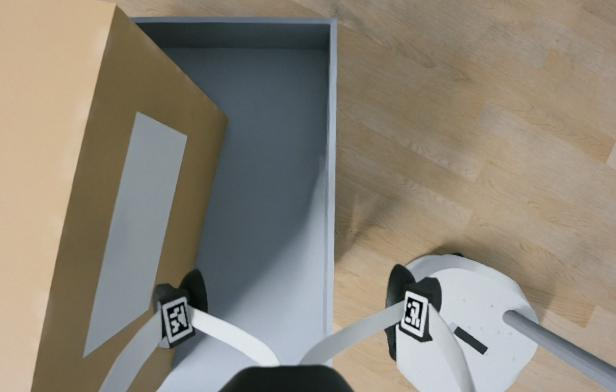

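Emit:
{"api": "move", "payload": {
  "blocking": false,
  "r1": {"base":{"translate_m":-0.025,"strafe_m":-0.04},"contact_limits":{"translate_m":0.4},"joints":{"gripper_m":0.07}},
  "cameras": []
}}

Emit:
{"api": "wait", "payload": {
  "seconds": 1.5,
  "cameras": ["r1_wrist_camera"]
}}

Scene clock: 282.13 s.
move: r1 moving
r1.base_odometry: x=-3.597 y=-0.283 heading=-2.723
r1.turned_by_wheels: +0.000
r1.turned_by_imu: +0.000
r1.base_tilt: forward=-1.6 right=+1.3
r1.lidar_m: 0.45 0.47 2.50 2.39 1.13 0.97 1.96 1.89 2.46 2.34 2.44 0.60
r1.base_status: translate_m moving; strafe_m moving
r1.joint_positions: lift_m=+1.140 arm_m=+0.387 wrist_yaw_rad=+0.002 wrist_pitch_rad=+1.569 wrist_roll_rad=+1.088 gripper_m=+0.075
r1.joint_status: gripper_m moving
r1.measured_speeds: translate_m=-0.055 strafe_m=-0.084 rotate_rad=-0.001 lift_m=+0.000 arm_m=+0.000 wrist_yaw_rad=+0.000 wrist_pitch_rad=+0.000 wrist_roll_rad=+0.000
r1.motor_effort: lift_m=+24(24) arm_m=+4(4) wheel_0=+3(8) wheel_1=-6(9) wheel_2=+3(7)
r1.servo_current: wrist_yaw_rad=65(65) wrist_pitch_rad=39(46) wrist_roll_rad=59(65) gripper_m=65(72)
r1.contact_limits: translate_m 0.4
r1.hand_pose: x=+0.5585 y=-0.0874 z=+1.0294 quat_wxyz=(+0.606, +0.366, +0.605, -0.365) (m; r1's base frame)
r1.wrist_depth_mm: 177 1229 1229 1229 1255 1281 1229 / 177 254 455 455 1255 1255 1281 / 182 266 455 455 1255 1255 1229 / 200 287 455 459 1229 1255 1255 / 204 315 455 455 1255 1229 1229 / 214 306 212 455 189 1042 1255 / 224 289 452 143 1025 1042 1255
r2: as last shown
r2.lidar_m: 0.63 1.25 1.68 4.76 1.70 1.19 1.15 1.21 1.11 1.03 1.02 0.71
r2.motor_effort: lift_m=+14(14) arm_m=-4(4) wheel_0=-15(16) wheel_1=-8(8) wheel_2=+4(4)
r2.servo_current: wrist_yaw_rad=46(59) wrist_pitch_rad=33(46) wrist_roll_rad=52(52) gripper_m=111(111)
r2.contact_limits: translate_m 0.6
r2.wrist_depth_mm: - - 241 161 241 242 - / - - 241 163 243 244 244 / - - 243 166 243 245 246 / - - 245 165 247 247 248 / - - 247 167 248 248 248 / - - 184 168 181 249 250 / - 1863 249 - 251 251 252
pictures: none
No camera images: "cameras" was empty.

Scene clock: 282.80 s.
earlier move: r1 done
r1.base_odometry: x=-3.595 y=-0.266 heading=-2.722
r1.turned_by_wheels: +0.000
r1.turned_by_imu: +0.000
r1.base_tilt: forward=-1.6 right=+1.3
r1.lidar_m: 0.46 0.45 2.48 2.39 1.13 0.98 1.91 1.89 2.42 2.32 2.39 0.63
r1.base_status: done
r1.joint_positions: lift_m=+1.140 arm_m=+0.387 wrist_yaw_rad=+0.002 wrist_pitch_rad=+1.569 wrist_roll_rad=+1.088 gripper_m=+0.070
r1.joint_status: all done
r1.measured_speeds: all 0
r1.motor_effort: lift_m=+24(24) arm_m=+4(4) wheel_0=+1(8) wheel_1=+0(9) wheel_2=+1(7)
r1.servo_current: wrist_yaw_rad=59(65) wrist_pitch_rad=33(46) wrist_roll_rad=39(72) gripper_m=46(72)
r1.contact_limits: translate_m 0.4
r1.hand_pose: x=+0.5585 y=-0.0874 z=+1.0294 quat_wxyz=(+0.606, +0.366, +0.605, -0.365) (m; r1's base frame)
r1.wrist_depth_mm: 1229 1229 1255 1255 1255 1205 1255 / 198 455 452 1229 1229 1281 1255 / 203 306 455 1229 1255 1229 1255 / 217 325 455 1255 1255 1255 1255 / 228 357 455 1255 1255 1281 1255 / 240 373 211 1255 191 1060 1255 / 253 319 459 143 1042 1042 1255
r2.base_odometry: x=-3.634 y=+0.470 heading=-1.379
r2.turned_by_wheels: +0.000
r2.turned_by_imu: +0.000
r2.base_tilt: forward=-0.6 right=+0.1
r2.lidar_m: 0.62 1.28 1.69 4.76 1.69 1.21 1.16 1.22 1.09 1.02 1.02 0.71
r2.base_status: not commanded
r2.joint_positions: lift_m=+0.770 arm_m=+0.222 wrist_yaw_rad=-0.003 wrist_pitch_rad=+0.001 wrist_roll_rad=+0.000 gripper_m=-0.024
r2.joint_status: not commanded
r2.measured_speeds: all 0
r2.motor_effort: lift_m=+14(14) arm_m=-4(4) wheel_0=-15(16) wheel_1=-8(8) wheel_2=+4(4)
r2.servo_current: wrist_yaw_rad=52(59) wrist_pitch_rad=39(46) wrist_roll_rad=46(52) gripper_m=111(117)
r2.contact_limits: translate_m 0.6
r2.hand_pose: x=+0.6811 y=-0.0882 z=+0.9482 quat_wxyz=(+1.000, +0.000, +0.001, -0.001) (m; r2's base frame)
r2.wrist_depth_mm: - - 239 162 242 242 - / - - 242 163 244 243 244 / - - 243 166 244 245 246 / - - 246 165 245 246 247 / - - 246 167 247 249 249 / - - 184 167 180 249 250 / 1983 1863 248 - 250 251 251
wait: 0.67 of 1.5 s (r1 has come to rest)
pictures: r1_wrist_camera
Images, in order (width x height): r1_wrist_camera 616x392.

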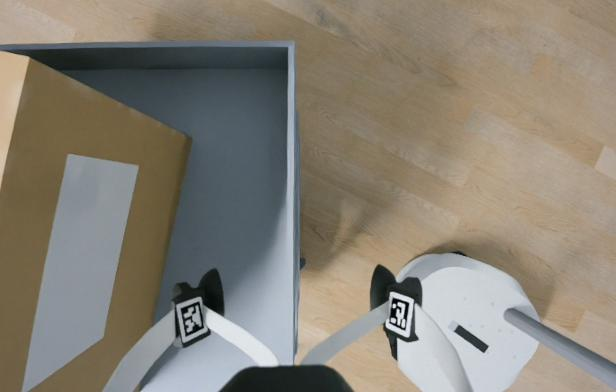

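Emit:
{"api": "move", "payload": {
  "blocking": false,
  "r1": {"base":{"strafe_m":-0.02},"joints":{"lift_m":0.918},"contact_limits":{"lift_m":0.2,"strafe_m":0.4}},
  "cameras": []
}}

Emit:
{"api": "wait", "payload": {
  "seconds": 2.5,
  "cameras": ["r1_wrist_camera"]
}}

Emit:
{"api": "move", "payload": {
  "blocking": false,
  "r1": {"joints":{"gripper_m":-0.038}},
  "cameras": []
}}

Emit:
{"api": "wait", "payload": {
  "seconds": 1.5,
  "cameras": ["r1_wrist_camera","r1_head_camera","r1_head_right_camera","r1_head_left_camera"]
}}

Scene clock: 290.77 s.
move: r1 moving
r1.base_odometry: x=-3.603 y=-0.248 heading=-2.722
r1.turned_by_wheels: +0.000
r1.turned_by_imu: +0.000
r1.base_tilt: forward=-1.6 right=+1.3
r1.lidar_m: 0.46 0.46 2.54 2.41 1.16 1.00 1.90 1.92 2.42 2.30 2.38 0.64
r1.base_status: strafe_m moving
r1.joint_positions: lift_m=+1.102 arm_m=+0.387 wrist_yaw_rad=+0.002 wrist_pitch_rad=+1.569 wrist_roll_rad=+1.088 gripper_m=+0.070
r1.joint_status: lift_m moving
r1.measured_speeds: translate_m=+0.000 strafe_m=-0.010 rotate_rad=+0.002 lift_m=-0.146 arm_m=+0.000 wrist_yaw_rad=+0.000 wrist_pitch_rad=+0.000 wrist_roll_rad=+0.000
r1.motor_effort: lift_m=+11(21) arm_m=+4(4) wheel_0=+4(11) wheel_1=+1(8) wheel_2=+1(1)
r1.servo_current: wrist_yaw_rad=59(65) wrist_pitch_rad=39(46) wrist_roll_rad=52(65) gripper_m=39(52)
r1.contact_limits: lift_m 0.2; strafe_m 0.4
r1.hand_pose: x=+0.5585 y=-0.0874 z=+0.9923 quat_wxyz=(+0.606, +0.366, +0.605, -0.365) (m; r1's base frame)
r1.wrist_depth_mm: 1205 1205 1205 1205 1205 1205 1229 / 404 421 418 1229 1229 1229 1205 / 209 345 424 1205 1182 1205 1229 / 220 334 421 1205 1229 1182 1229 / 229 362 427 1229 1205 1205 1205 / 254 382 193 1205 190 991 1205 / 254 325 427 143 1008 1025 1205
r2: as last shown
r2.lidar_m: 0.62 1.28 1.71 4.78 1.70 1.22 1.15 1.22 1.10 1.03 1.03 0.72
r2.motor_effort: lift_m=+14(14) arm_m=-4(4) wheel_0=-15(16) wheel_1=-8(8) wheel_2=+3(4)
r2.servo_current: wrist_yaw_rad=39(59) wrist_pitch_rad=39(46) wrist_roll_rad=65(65) gripper_m=111(117)
r2.contact_limits: translate_m 0.6
r2.wrist_depth_mm: - - 239 163 242 243 - / - - 242 163 243 244 245 / - - 243 165 245 246 246 / - - 245 165 246 248 247 / - - 246 167 248 248 248 / - - 184 167 180 250 251 / 1983 1921 250 - 250 252 252
pictures: none
No camera images: "cameras" was empty.

Scene clock: 292.27 s.
earlier move: r1 done
r1.base_odometry: x=-3.603 y=-0.248 heading=-2.722
r1.turned_by_wheels: +0.000
r1.turned_by_imu: +0.000
r1.base_tilt: forward=-1.6 right=+1.3
r1.lidar_m: 0.45 0.47 2.52 2.43 1.17 0.99 1.91 1.88 2.38 2.31 2.39 0.64
r1.base_status: done
r1.joint_positions: lift_m=+0.919 arm_m=+0.387 wrist_yaw_rad=+0.002 wrist_pitch_rad=+1.569 wrist_roll_rad=+1.088 gripper_m=+0.070
r1.joint_status: all done
r1.measured_speeds: all 0
r1.motor_effort: lift_m=+7(21) arm_m=+4(4) wheel_0=+2(11) wheel_1=+0(8) wheel_2=+0(1)
r1.servo_current: wrist_yaw_rad=52(72) wrist_pitch_rad=46(52) wrist_roll_rad=52(65) gripper_m=52(52)
r1.contact_limits: lift_m 0.2; strafe_m 0.4
r1.hand_pose: x=+0.5585 y=-0.0874 z=+0.8088 quat_wxyz=(+0.606, +0.366, +0.605, -0.365) (m; r1's base frame)
r1.wrist_depth_mm: 240 240 239 1042 1008 1025 1025 / 239 239 240 1042 1008 1025 1042 / 210 240 239 1042 1008 1008 1025 / 220 240 239 1025 1008 1025 1042 / 234 239 240 1025 1025 1008 1008 / 239 238 206 1042 190 809 820 / 240 239 239 151 931 820 798
r2.base_odometry: x=-3.634 y=+0.470 heading=-1.379
r2.turned_by_wheels: +0.000
r2.turned_by_imu: +0.000
r2.base_tilt: forward=-0.7 right=+0.1
r2.lidar_m: 0.61 1.31 1.70 4.76 1.69 1.21 1.15 1.21 1.10 1.02 1.00 0.72
r2.base_status: not commanded
r2.joint_positions: lift_m=+0.770 arm_m=+0.222 wrist_yaw_rad=-0.003 wrist_pitch_rad=+0.001 wrist_roll_rad=+0.000 gripper_m=-0.024
r2.joint_status: not commanded
r2.measured_speeds: all 0
r2.motor_effort: lift_m=+14(14) arm_m=-4(4) wheel_0=-15(16) wheel_1=-8(8) wheel_2=+4(4)
r2.servo_current: wrist_yaw_rad=52(65) wrist_pitch_rad=39(46) wrist_roll_rad=52(65) gripper_m=111(117)
r2.contact_limits: translate_m 0.6
r2.hand_pose: x=+0.6811 y=-0.0882 z=+0.9482 quat_wxyz=(+1.000, +0.000, +0.001, -0.001) (m; r2's base frame)
r2.wrist_depth_mm: - - 239 162 241 243 - / - - 241 163 244 244 244 / - - 243 166 244 245 246 / - - 245 165 246 247 247 / - - 246 167 247 249 249 / - - 185 167 180 249 251 / 1983 1808 249 - 250 251 252
wait: 1.50 of 2.5 s (r1 has come to rest)
pictures: r1_wrist_camera
Images, in order (width x height): r1_wrist_camera 616x392.

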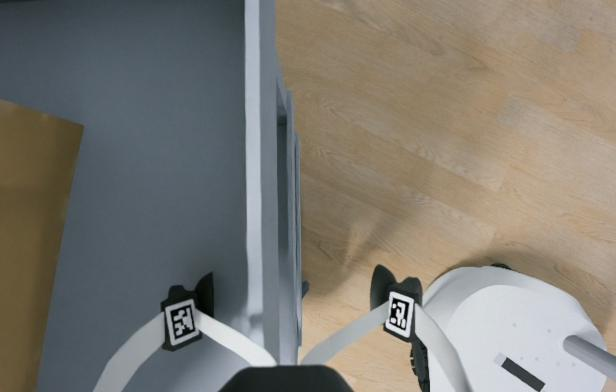

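Scene clock: 292.77 s.
move: r1 moving
r1.base_odometry: x=-3.603 y=-0.248 heading=-2.722
r1.turned_by_wheels: +0.000
r1.turned_by_imu: +0.000
r1.base_tilt: forward=-1.6 right=+1.3
r1.lidar_m: 0.46 0.45 2.53 2.42 1.14 0.99 1.88 1.88 2.43 2.30 2.39 0.63
r1.base_status: not commanded
r1.joint_positions: lift_m=+0.919 arm_m=+0.387 wrist_yaw_rad=+0.002 wrist_pitch_rad=+1.569 wrist_roll_rad=+1.088 gripper_m=+0.051
r1.joint_status: gripper_m moving
r1.measured_speeds: translate_m=+0.000 strafe_m=+0.000 rotate_rad=+0.000 lift_m=+0.000 arm_m=+0.000 wrist_yaw_rad=+0.000 wrist_pitch_rad=-0.003 wrist_roll_rad=+0.000
r1.motor_effort: lift_m=+7(7) arm_m=+4(4) wheel_0=+2(3) wheel_1=+0(1) wheel_2=+0(0)
r1.servo_current: wrist_yaw_rad=39(59) wrist_pitch_rad=39(46) wrist_roll_rad=46(59) gripper_m=111(111)
r1.contact_limits: lift_m 0.2; strafe_m 0.4
r1.hand_pose: x=+0.5586 y=-0.0874 z=+0.8088 quat_wxyz=(+0.606, +0.366, +0.605, -0.365) (m; r1's base frame)
r1.wrist_depth_mm: 241 241 239 1025 1008 1025 1008 / 240 241 240 1025 1008 1025 1025 / 203 240 240 1042 1025 1025 1025 / 211 240 240 1025 1025 1008 1042 / 228 240 239 1025 1025 1008 1025 / 241 240 216 1042 189 831 820 / 239 241 240 154 891 798 809
r2: as last shown
r2.lidar_m: 0.60 1.31 1.70 4.76 1.72 1.21 1.13 1.20 1.09 1.04 1.06 0.73
r2.motor_effort: lift_m=+14(14) arm_m=-4(4) wheel_0=-15(16) wheel_1=-7(8) wheel_2=+4(4)
r2.servo_current: wrist_yaw_rad=59(59) wrist_pitch_rad=39(46) wrist_roll_rad=46(52) gripper_m=111(111)
r2.contact_limits: translate_m 0.6
r2.wrist_depth_mm: - - 240 162 241 243 - / - - 240 163 243 243 243 / - - 244 165 245 244 247 / - - 245 164 246 247 248 / - - 246 167 247 248 248 / - - 184 167 181 249 250 / 1983 1863 247 - 251 251 252
pictures: none
No camera images: "cameras" was empty.

Scene clock: 294.03 s.
earlier move: r1 done
r1.base_odometry: x=-3.603 y=-0.248 heading=-2.722
r1.turned_by_wheels: +0.000
r1.turned_by_imu: +0.000
r1.base_tilt: forward=-1.5 right=+1.3
r1.lidar_m: 0.46 0.46 2.54 2.41 1.16 1.00 1.92 1.90 2.41 2.30 2.38 0.63
r1.base_status: not commanded
r1.joint_positions: lift_m=+0.918 arm_m=+0.387 wrist_yaw_rad=+0.002 wrist_pitch_rad=+1.563 wrist_roll_rad=+1.088 gripper_m=-0.037
r1.joint_status: all done
r1.measured_speeds: all 0
r1.motor_effort: lift_m=+15(15) arm_m=-3(4) wheel_0=+2(3) wheel_1=-1(1) wheel_2=+3(3)
r1.servo_current: wrist_yaw_rad=39(65) wrist_pitch_rad=52(59) wrist_roll_rad=52(59) gripper_m=85(169)
r1.contact_limits: lift_m 0.2; strafe_m 0.4
r1.hand_pose: x=+0.5603 y=-0.0874 z=+0.8081 quat_wxyz=(+0.608, +0.367, +0.603, -0.364) (m; r1's base frame)
r1.wrist_depth_mm: 237 237 236 1025 1042 1008 1025 / 237 236 236 1025 1042 1008 1008 / 201 236 236 1025 1025 1025 1008 / 209 236 236 1025 1008 1008 1025 / 221 236 236 1025 1008 1025 1008 / 232 237 200 184 1025 820 798 / 235 153 235 177 160 798 788
r2.base_odometry: x=-3.634 y=+0.470 heading=-1.379
r2.turned_by_wheels: +0.000
r2.turned_by_imu: +0.000
r2.base_tilt: forward=-0.7 right=+0.1
r2.lidar_m: 0.60 1.30 1.66 4.72 1.68 1.21 1.15 1.21 1.10 1.04 1.01 0.73
r2.base_status: not commanded
r2.joint_positions: lift_m=+0.770 arm_m=+0.222 wrist_yaw_rad=-0.003 wrist_pitch_rad=+0.001 wrist_roll_rad=+0.000 gripper_m=-0.024
r2.joint_status: not commanded
r2.measured_speeds: all 0
r2.motor_effort: lift_m=+14(14) arm_m=-4(4) wheel_0=-15(16) wheel_1=-7(8) wheel_2=+4(4)
r2.servo_current: wrist_yaw_rad=46(59) wrist_pitch_rad=39(46) wrist_roll_rad=52(52) gripper_m=104(117)
r2.contact_limits: translate_m 0.6
r2.hand_pose: x=+0.6811 y=-0.0882 z=+0.9482 quat_wxyz=(+1.000, +0.000, +0.001, -0.001) (m; r2's base frame)
r2.wrist_depth_mm: - - 240 162 242 242 - / - - 241 163 243 244 245 / - - 242 166 244 245 245 / - - 245 165 245 246 247 / - - 246 167 248 248 248 / - - 185 168 180 250 252 / 1921 1921 248 - 250 252 252
wait: 1.27 of 1.5 s (r1 has come to rest)
pictures: r1_head_camera, r1_head_left_camera, r1_head_right_camera, r1_wrist_camera
Images, in order (width x height): r1_head_camera 420x560, r1_head_left_camera 420x672, r1_head_right_camera 420x672, r1_wrist_camera 616x392.

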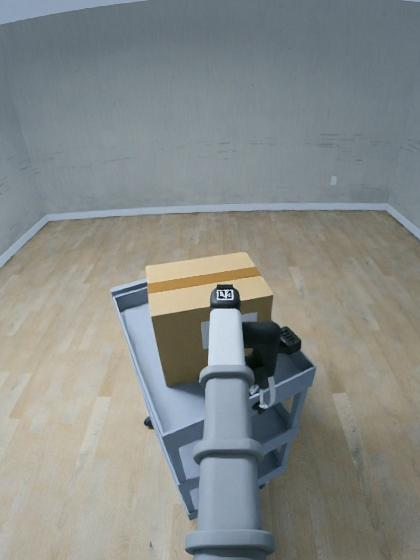

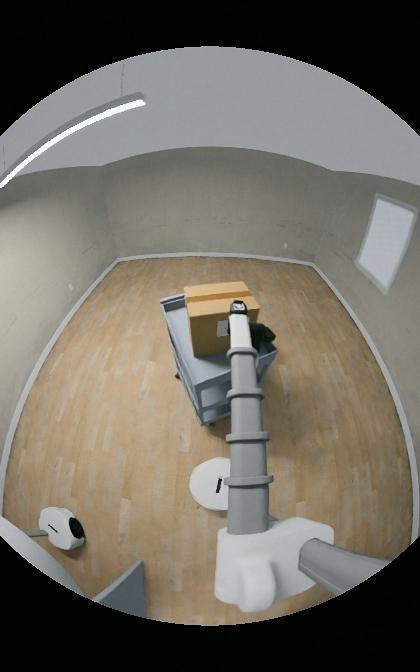

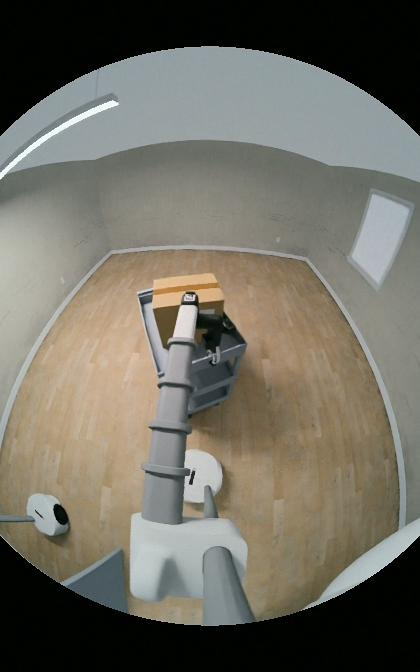

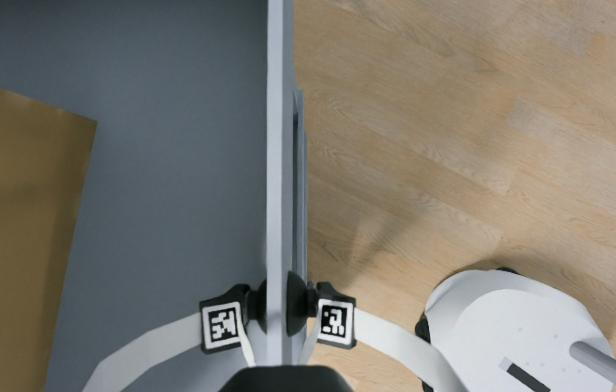

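Emit:
{"api": "move", "payload": {
  "blocking": false,
  "r1": {"base":{"translate_m":-1.0,"strafe_m":0.11},"contact_limits":{"translate_m":0.6}},
  "cameras": []
}}

Emit:
{"api": "wait", "payload": {
  "seconds": 6,
  "cameras": ["r1_head_camera","r1_head_left_camera","r1_head_right_camera"]
}}

Scene clock: 299.70 s.
move: r1 moving
r1.base_odometry: x=-3.573 y=-0.238 heading=-2.722
r1.turned_by_wheels: +0.001
r1.turned_by_imu: +0.000
r1.base_tilt: forward=-1.5 right=+1.3
r1.lidar_m: 0.49 0.48 2.54 2.41 1.13 0.94 1.89 1.86 2.41 2.30 2.39 0.66
r1.base_status: translate_m moving; strafe_m moving
r1.joint_positions: lift_m=+0.918 arm_m=+0.387 wrist_yaw_rad=+0.003 wrist_pitch_rad=+1.552 wrist_roll_rad=+1.089 gripper_m=-0.037
r1.joint_status: not commanded
r1.measured_speeds: translate_m=-0.122 strafe_m=+0.013 rotate_rad=-0.003 lift_m=+0.000 arm_m=+0.000 wrist_yaw_rad=+0.005 wrist_pitch_rad=-0.021 wrist_roll_rad=+0.002
r1.motor_effort: lift_m=+15(15) arm_m=-4(4) wheel_0=-6(6) wheel_1=-8(8) wheel_2=+18(18)
r1.servo_current: wrist_yaw_rad=39(59) wrist_pitch_rad=104(104) wrist_roll_rad=46(59) gripper_m=65(78)
r1.contact_limits: lift_m 0.2; translate_m 0.6
r1.hand_pose: x=+0.5636 y=-0.0874 z=+0.8082 quat_wxyz=(+0.611, +0.369, +0.600, -0.362) (m; r1's base frame)
r1.wrist_depth_mm: 245 242 240 1042 1025 1008 1008 / 244 243 241 1025 1025 1008 1025 / 210 242 239 1025 1008 1008 1008 / 219 242 239 1025 1008 1008 1008 / 233 242 239 1042 1025 1008 1025 / 241 241 181 197 1008 820 798 / 242 154 238 203 144 798 788
r2: as last shown
r2.turned_by_imu: +0.001
r2.lidar_m: 0.61 1.28 1.68 4.75 1.70 1.21 1.15 1.20 1.09 1.04 1.03 0.72
r2.motor_effort: lift_m=+14(14) arm_m=-4(4) wheel_0=-15(16) wheel_1=-8(8) wheel_2=+4(4)
r2.servo_current: wrist_yaw_rad=46(52) wrist_pitch_rad=39(46) wrist_roll_rad=46(52) gripper_m=104(117)
r2.contact_limits: translate_m 0.6
r2.wrist_depth_mm: - - 239 162 240 242 - / - - 241 163 243 245 244 / - - 243 166 245 245 246 / - - 245 165 246 247 247 / - - 246 167 248 248 248 / - - 185 167 180 250 252 / 1921 1863 248 - 250 252 253
pictures: none
No camera images: "cameras" was empty.

Scene clock: 304.03 s.
earlier move: r1 done
r1.base_odometry: x=-2.645 y=+0.058 heading=-2.724
r1.turned_by_wheels: -0.002
r1.turned_by_imu: -0.006
r1.base_tilt: forward=-1.6 right=+1.3
r1.lidar_m: 0.50 3.38 0.43 0.38 0.42 0.57 3.91 1.03 1.21 2.42 2.50 0.42
r1.base_status: done
r1.joint_positions: lift_m=+0.918 arm_m=+0.387 wrist_yaw_rad=-0.001 wrist_pitch_rad=+1.573 wrist_roll_rad=+1.092 gripper_m=-0.037
r1.joint_status: not commanded
r1.measured_speeds: all 0
r1.motor_effort: lift_m=+15(15) arm_m=+4(4) wheel_0=-11(17) wheel_1=-4(10) wheel_2=-5(22)
r1.servo_current: wrist_yaw_rad=59(78) wrist_pitch_rad=46(124) wrist_roll_rad=59(65) gripper_m=72(78)
r1.contact_limits: lift_m 0.2; translate_m 0.6
r1.hand_pose: x=+0.5572 y=-0.0874 z=+0.8081 quat_wxyz=(+0.603, +0.367, +0.605, -0.368) (m; r1's base frame)
r1.wrist_depth_mm: 185 185 189 196 199 238 239 / 236 236 236 236 239 238 239 / 236 236 237 237 237 238 239 / 236 236 236 237 237 238 237 / 235 236 237 237 237 200 201 / 236 236 178 190 175 809 820 / 211 146 177 1042 173 151 820
r2.base_odometry: x=-3.634 y=+0.470 heading=-1.379
r2.turned_by_wheels: +0.000
r2.turned_by_imu: +0.001
r2.base_tilt: forward=-0.6 right=+0.1
r2.lidar_m: 0.63 1.19 4.96 4.77 1.71 1.22 1.14 1.21 1.06 1.04 1.03 0.70
r2.base_status: not commanded
r2.joint_positions: lift_m=+0.770 arm_m=+0.222 wrist_yaw_rad=-0.003 wrist_pitch_rad=+0.001 wrist_roll_rad=+0.000 gripper_m=-0.024
r2.joint_status: not commanded
r2.measured_speeds: all 0
r2.motor_effort: lift_m=+14(14) arm_m=-4(4) wheel_0=-15(16) wheel_1=-7(8) wheel_2=+4(4)
r2.servo_current: wrist_yaw_rad=33(65) wrist_pitch_rad=39(46) wrist_roll_rad=46(59) gripper_m=117(117)
r2.contact_limits: translate_m 0.6
r2.hand_pose: x=+0.6811 y=-0.0882 z=+0.9482 quat_wxyz=(+1.000, +0.000, +0.001, -0.001) (m; r2's base frame)
r2.wrist_depth_mm: - - 241 162 241 241 - / - 715 241 163 243 243 244 / 917 - 243 166 245 245 247 / 891 960 245 165 246 246 248 / 904 917 247 167 248 249 249 / - - 184 167 180 250 250 / - 123 249 - 250 250 252
wait: 4.33 of 6 s (r1 has come to rest)
pictures: r1_head_camera, r1_head_left_camera, r1_head_right_camera
Images, in order (width x height): r1_head_camera 420x560, r1_head_left_camera 420x672, r1_head_right_camera 420x672.

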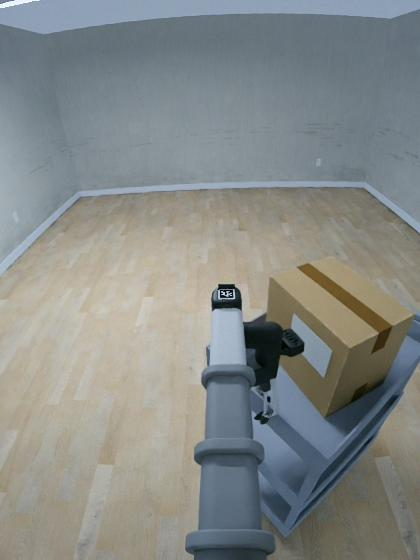

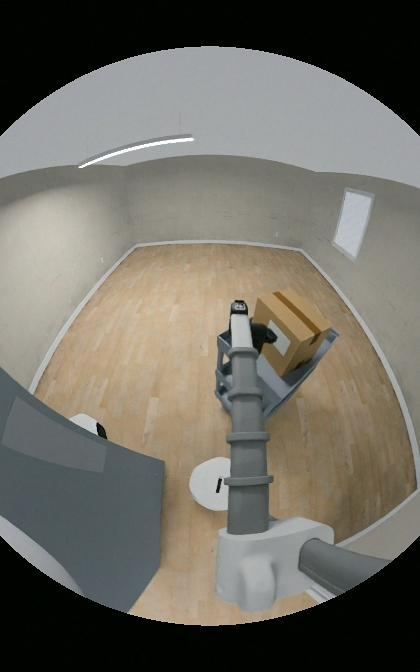

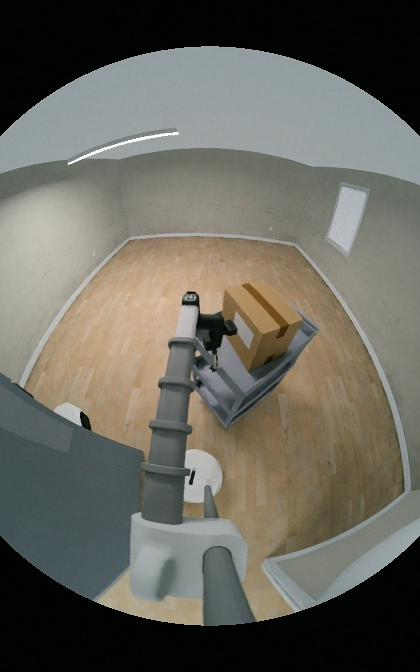

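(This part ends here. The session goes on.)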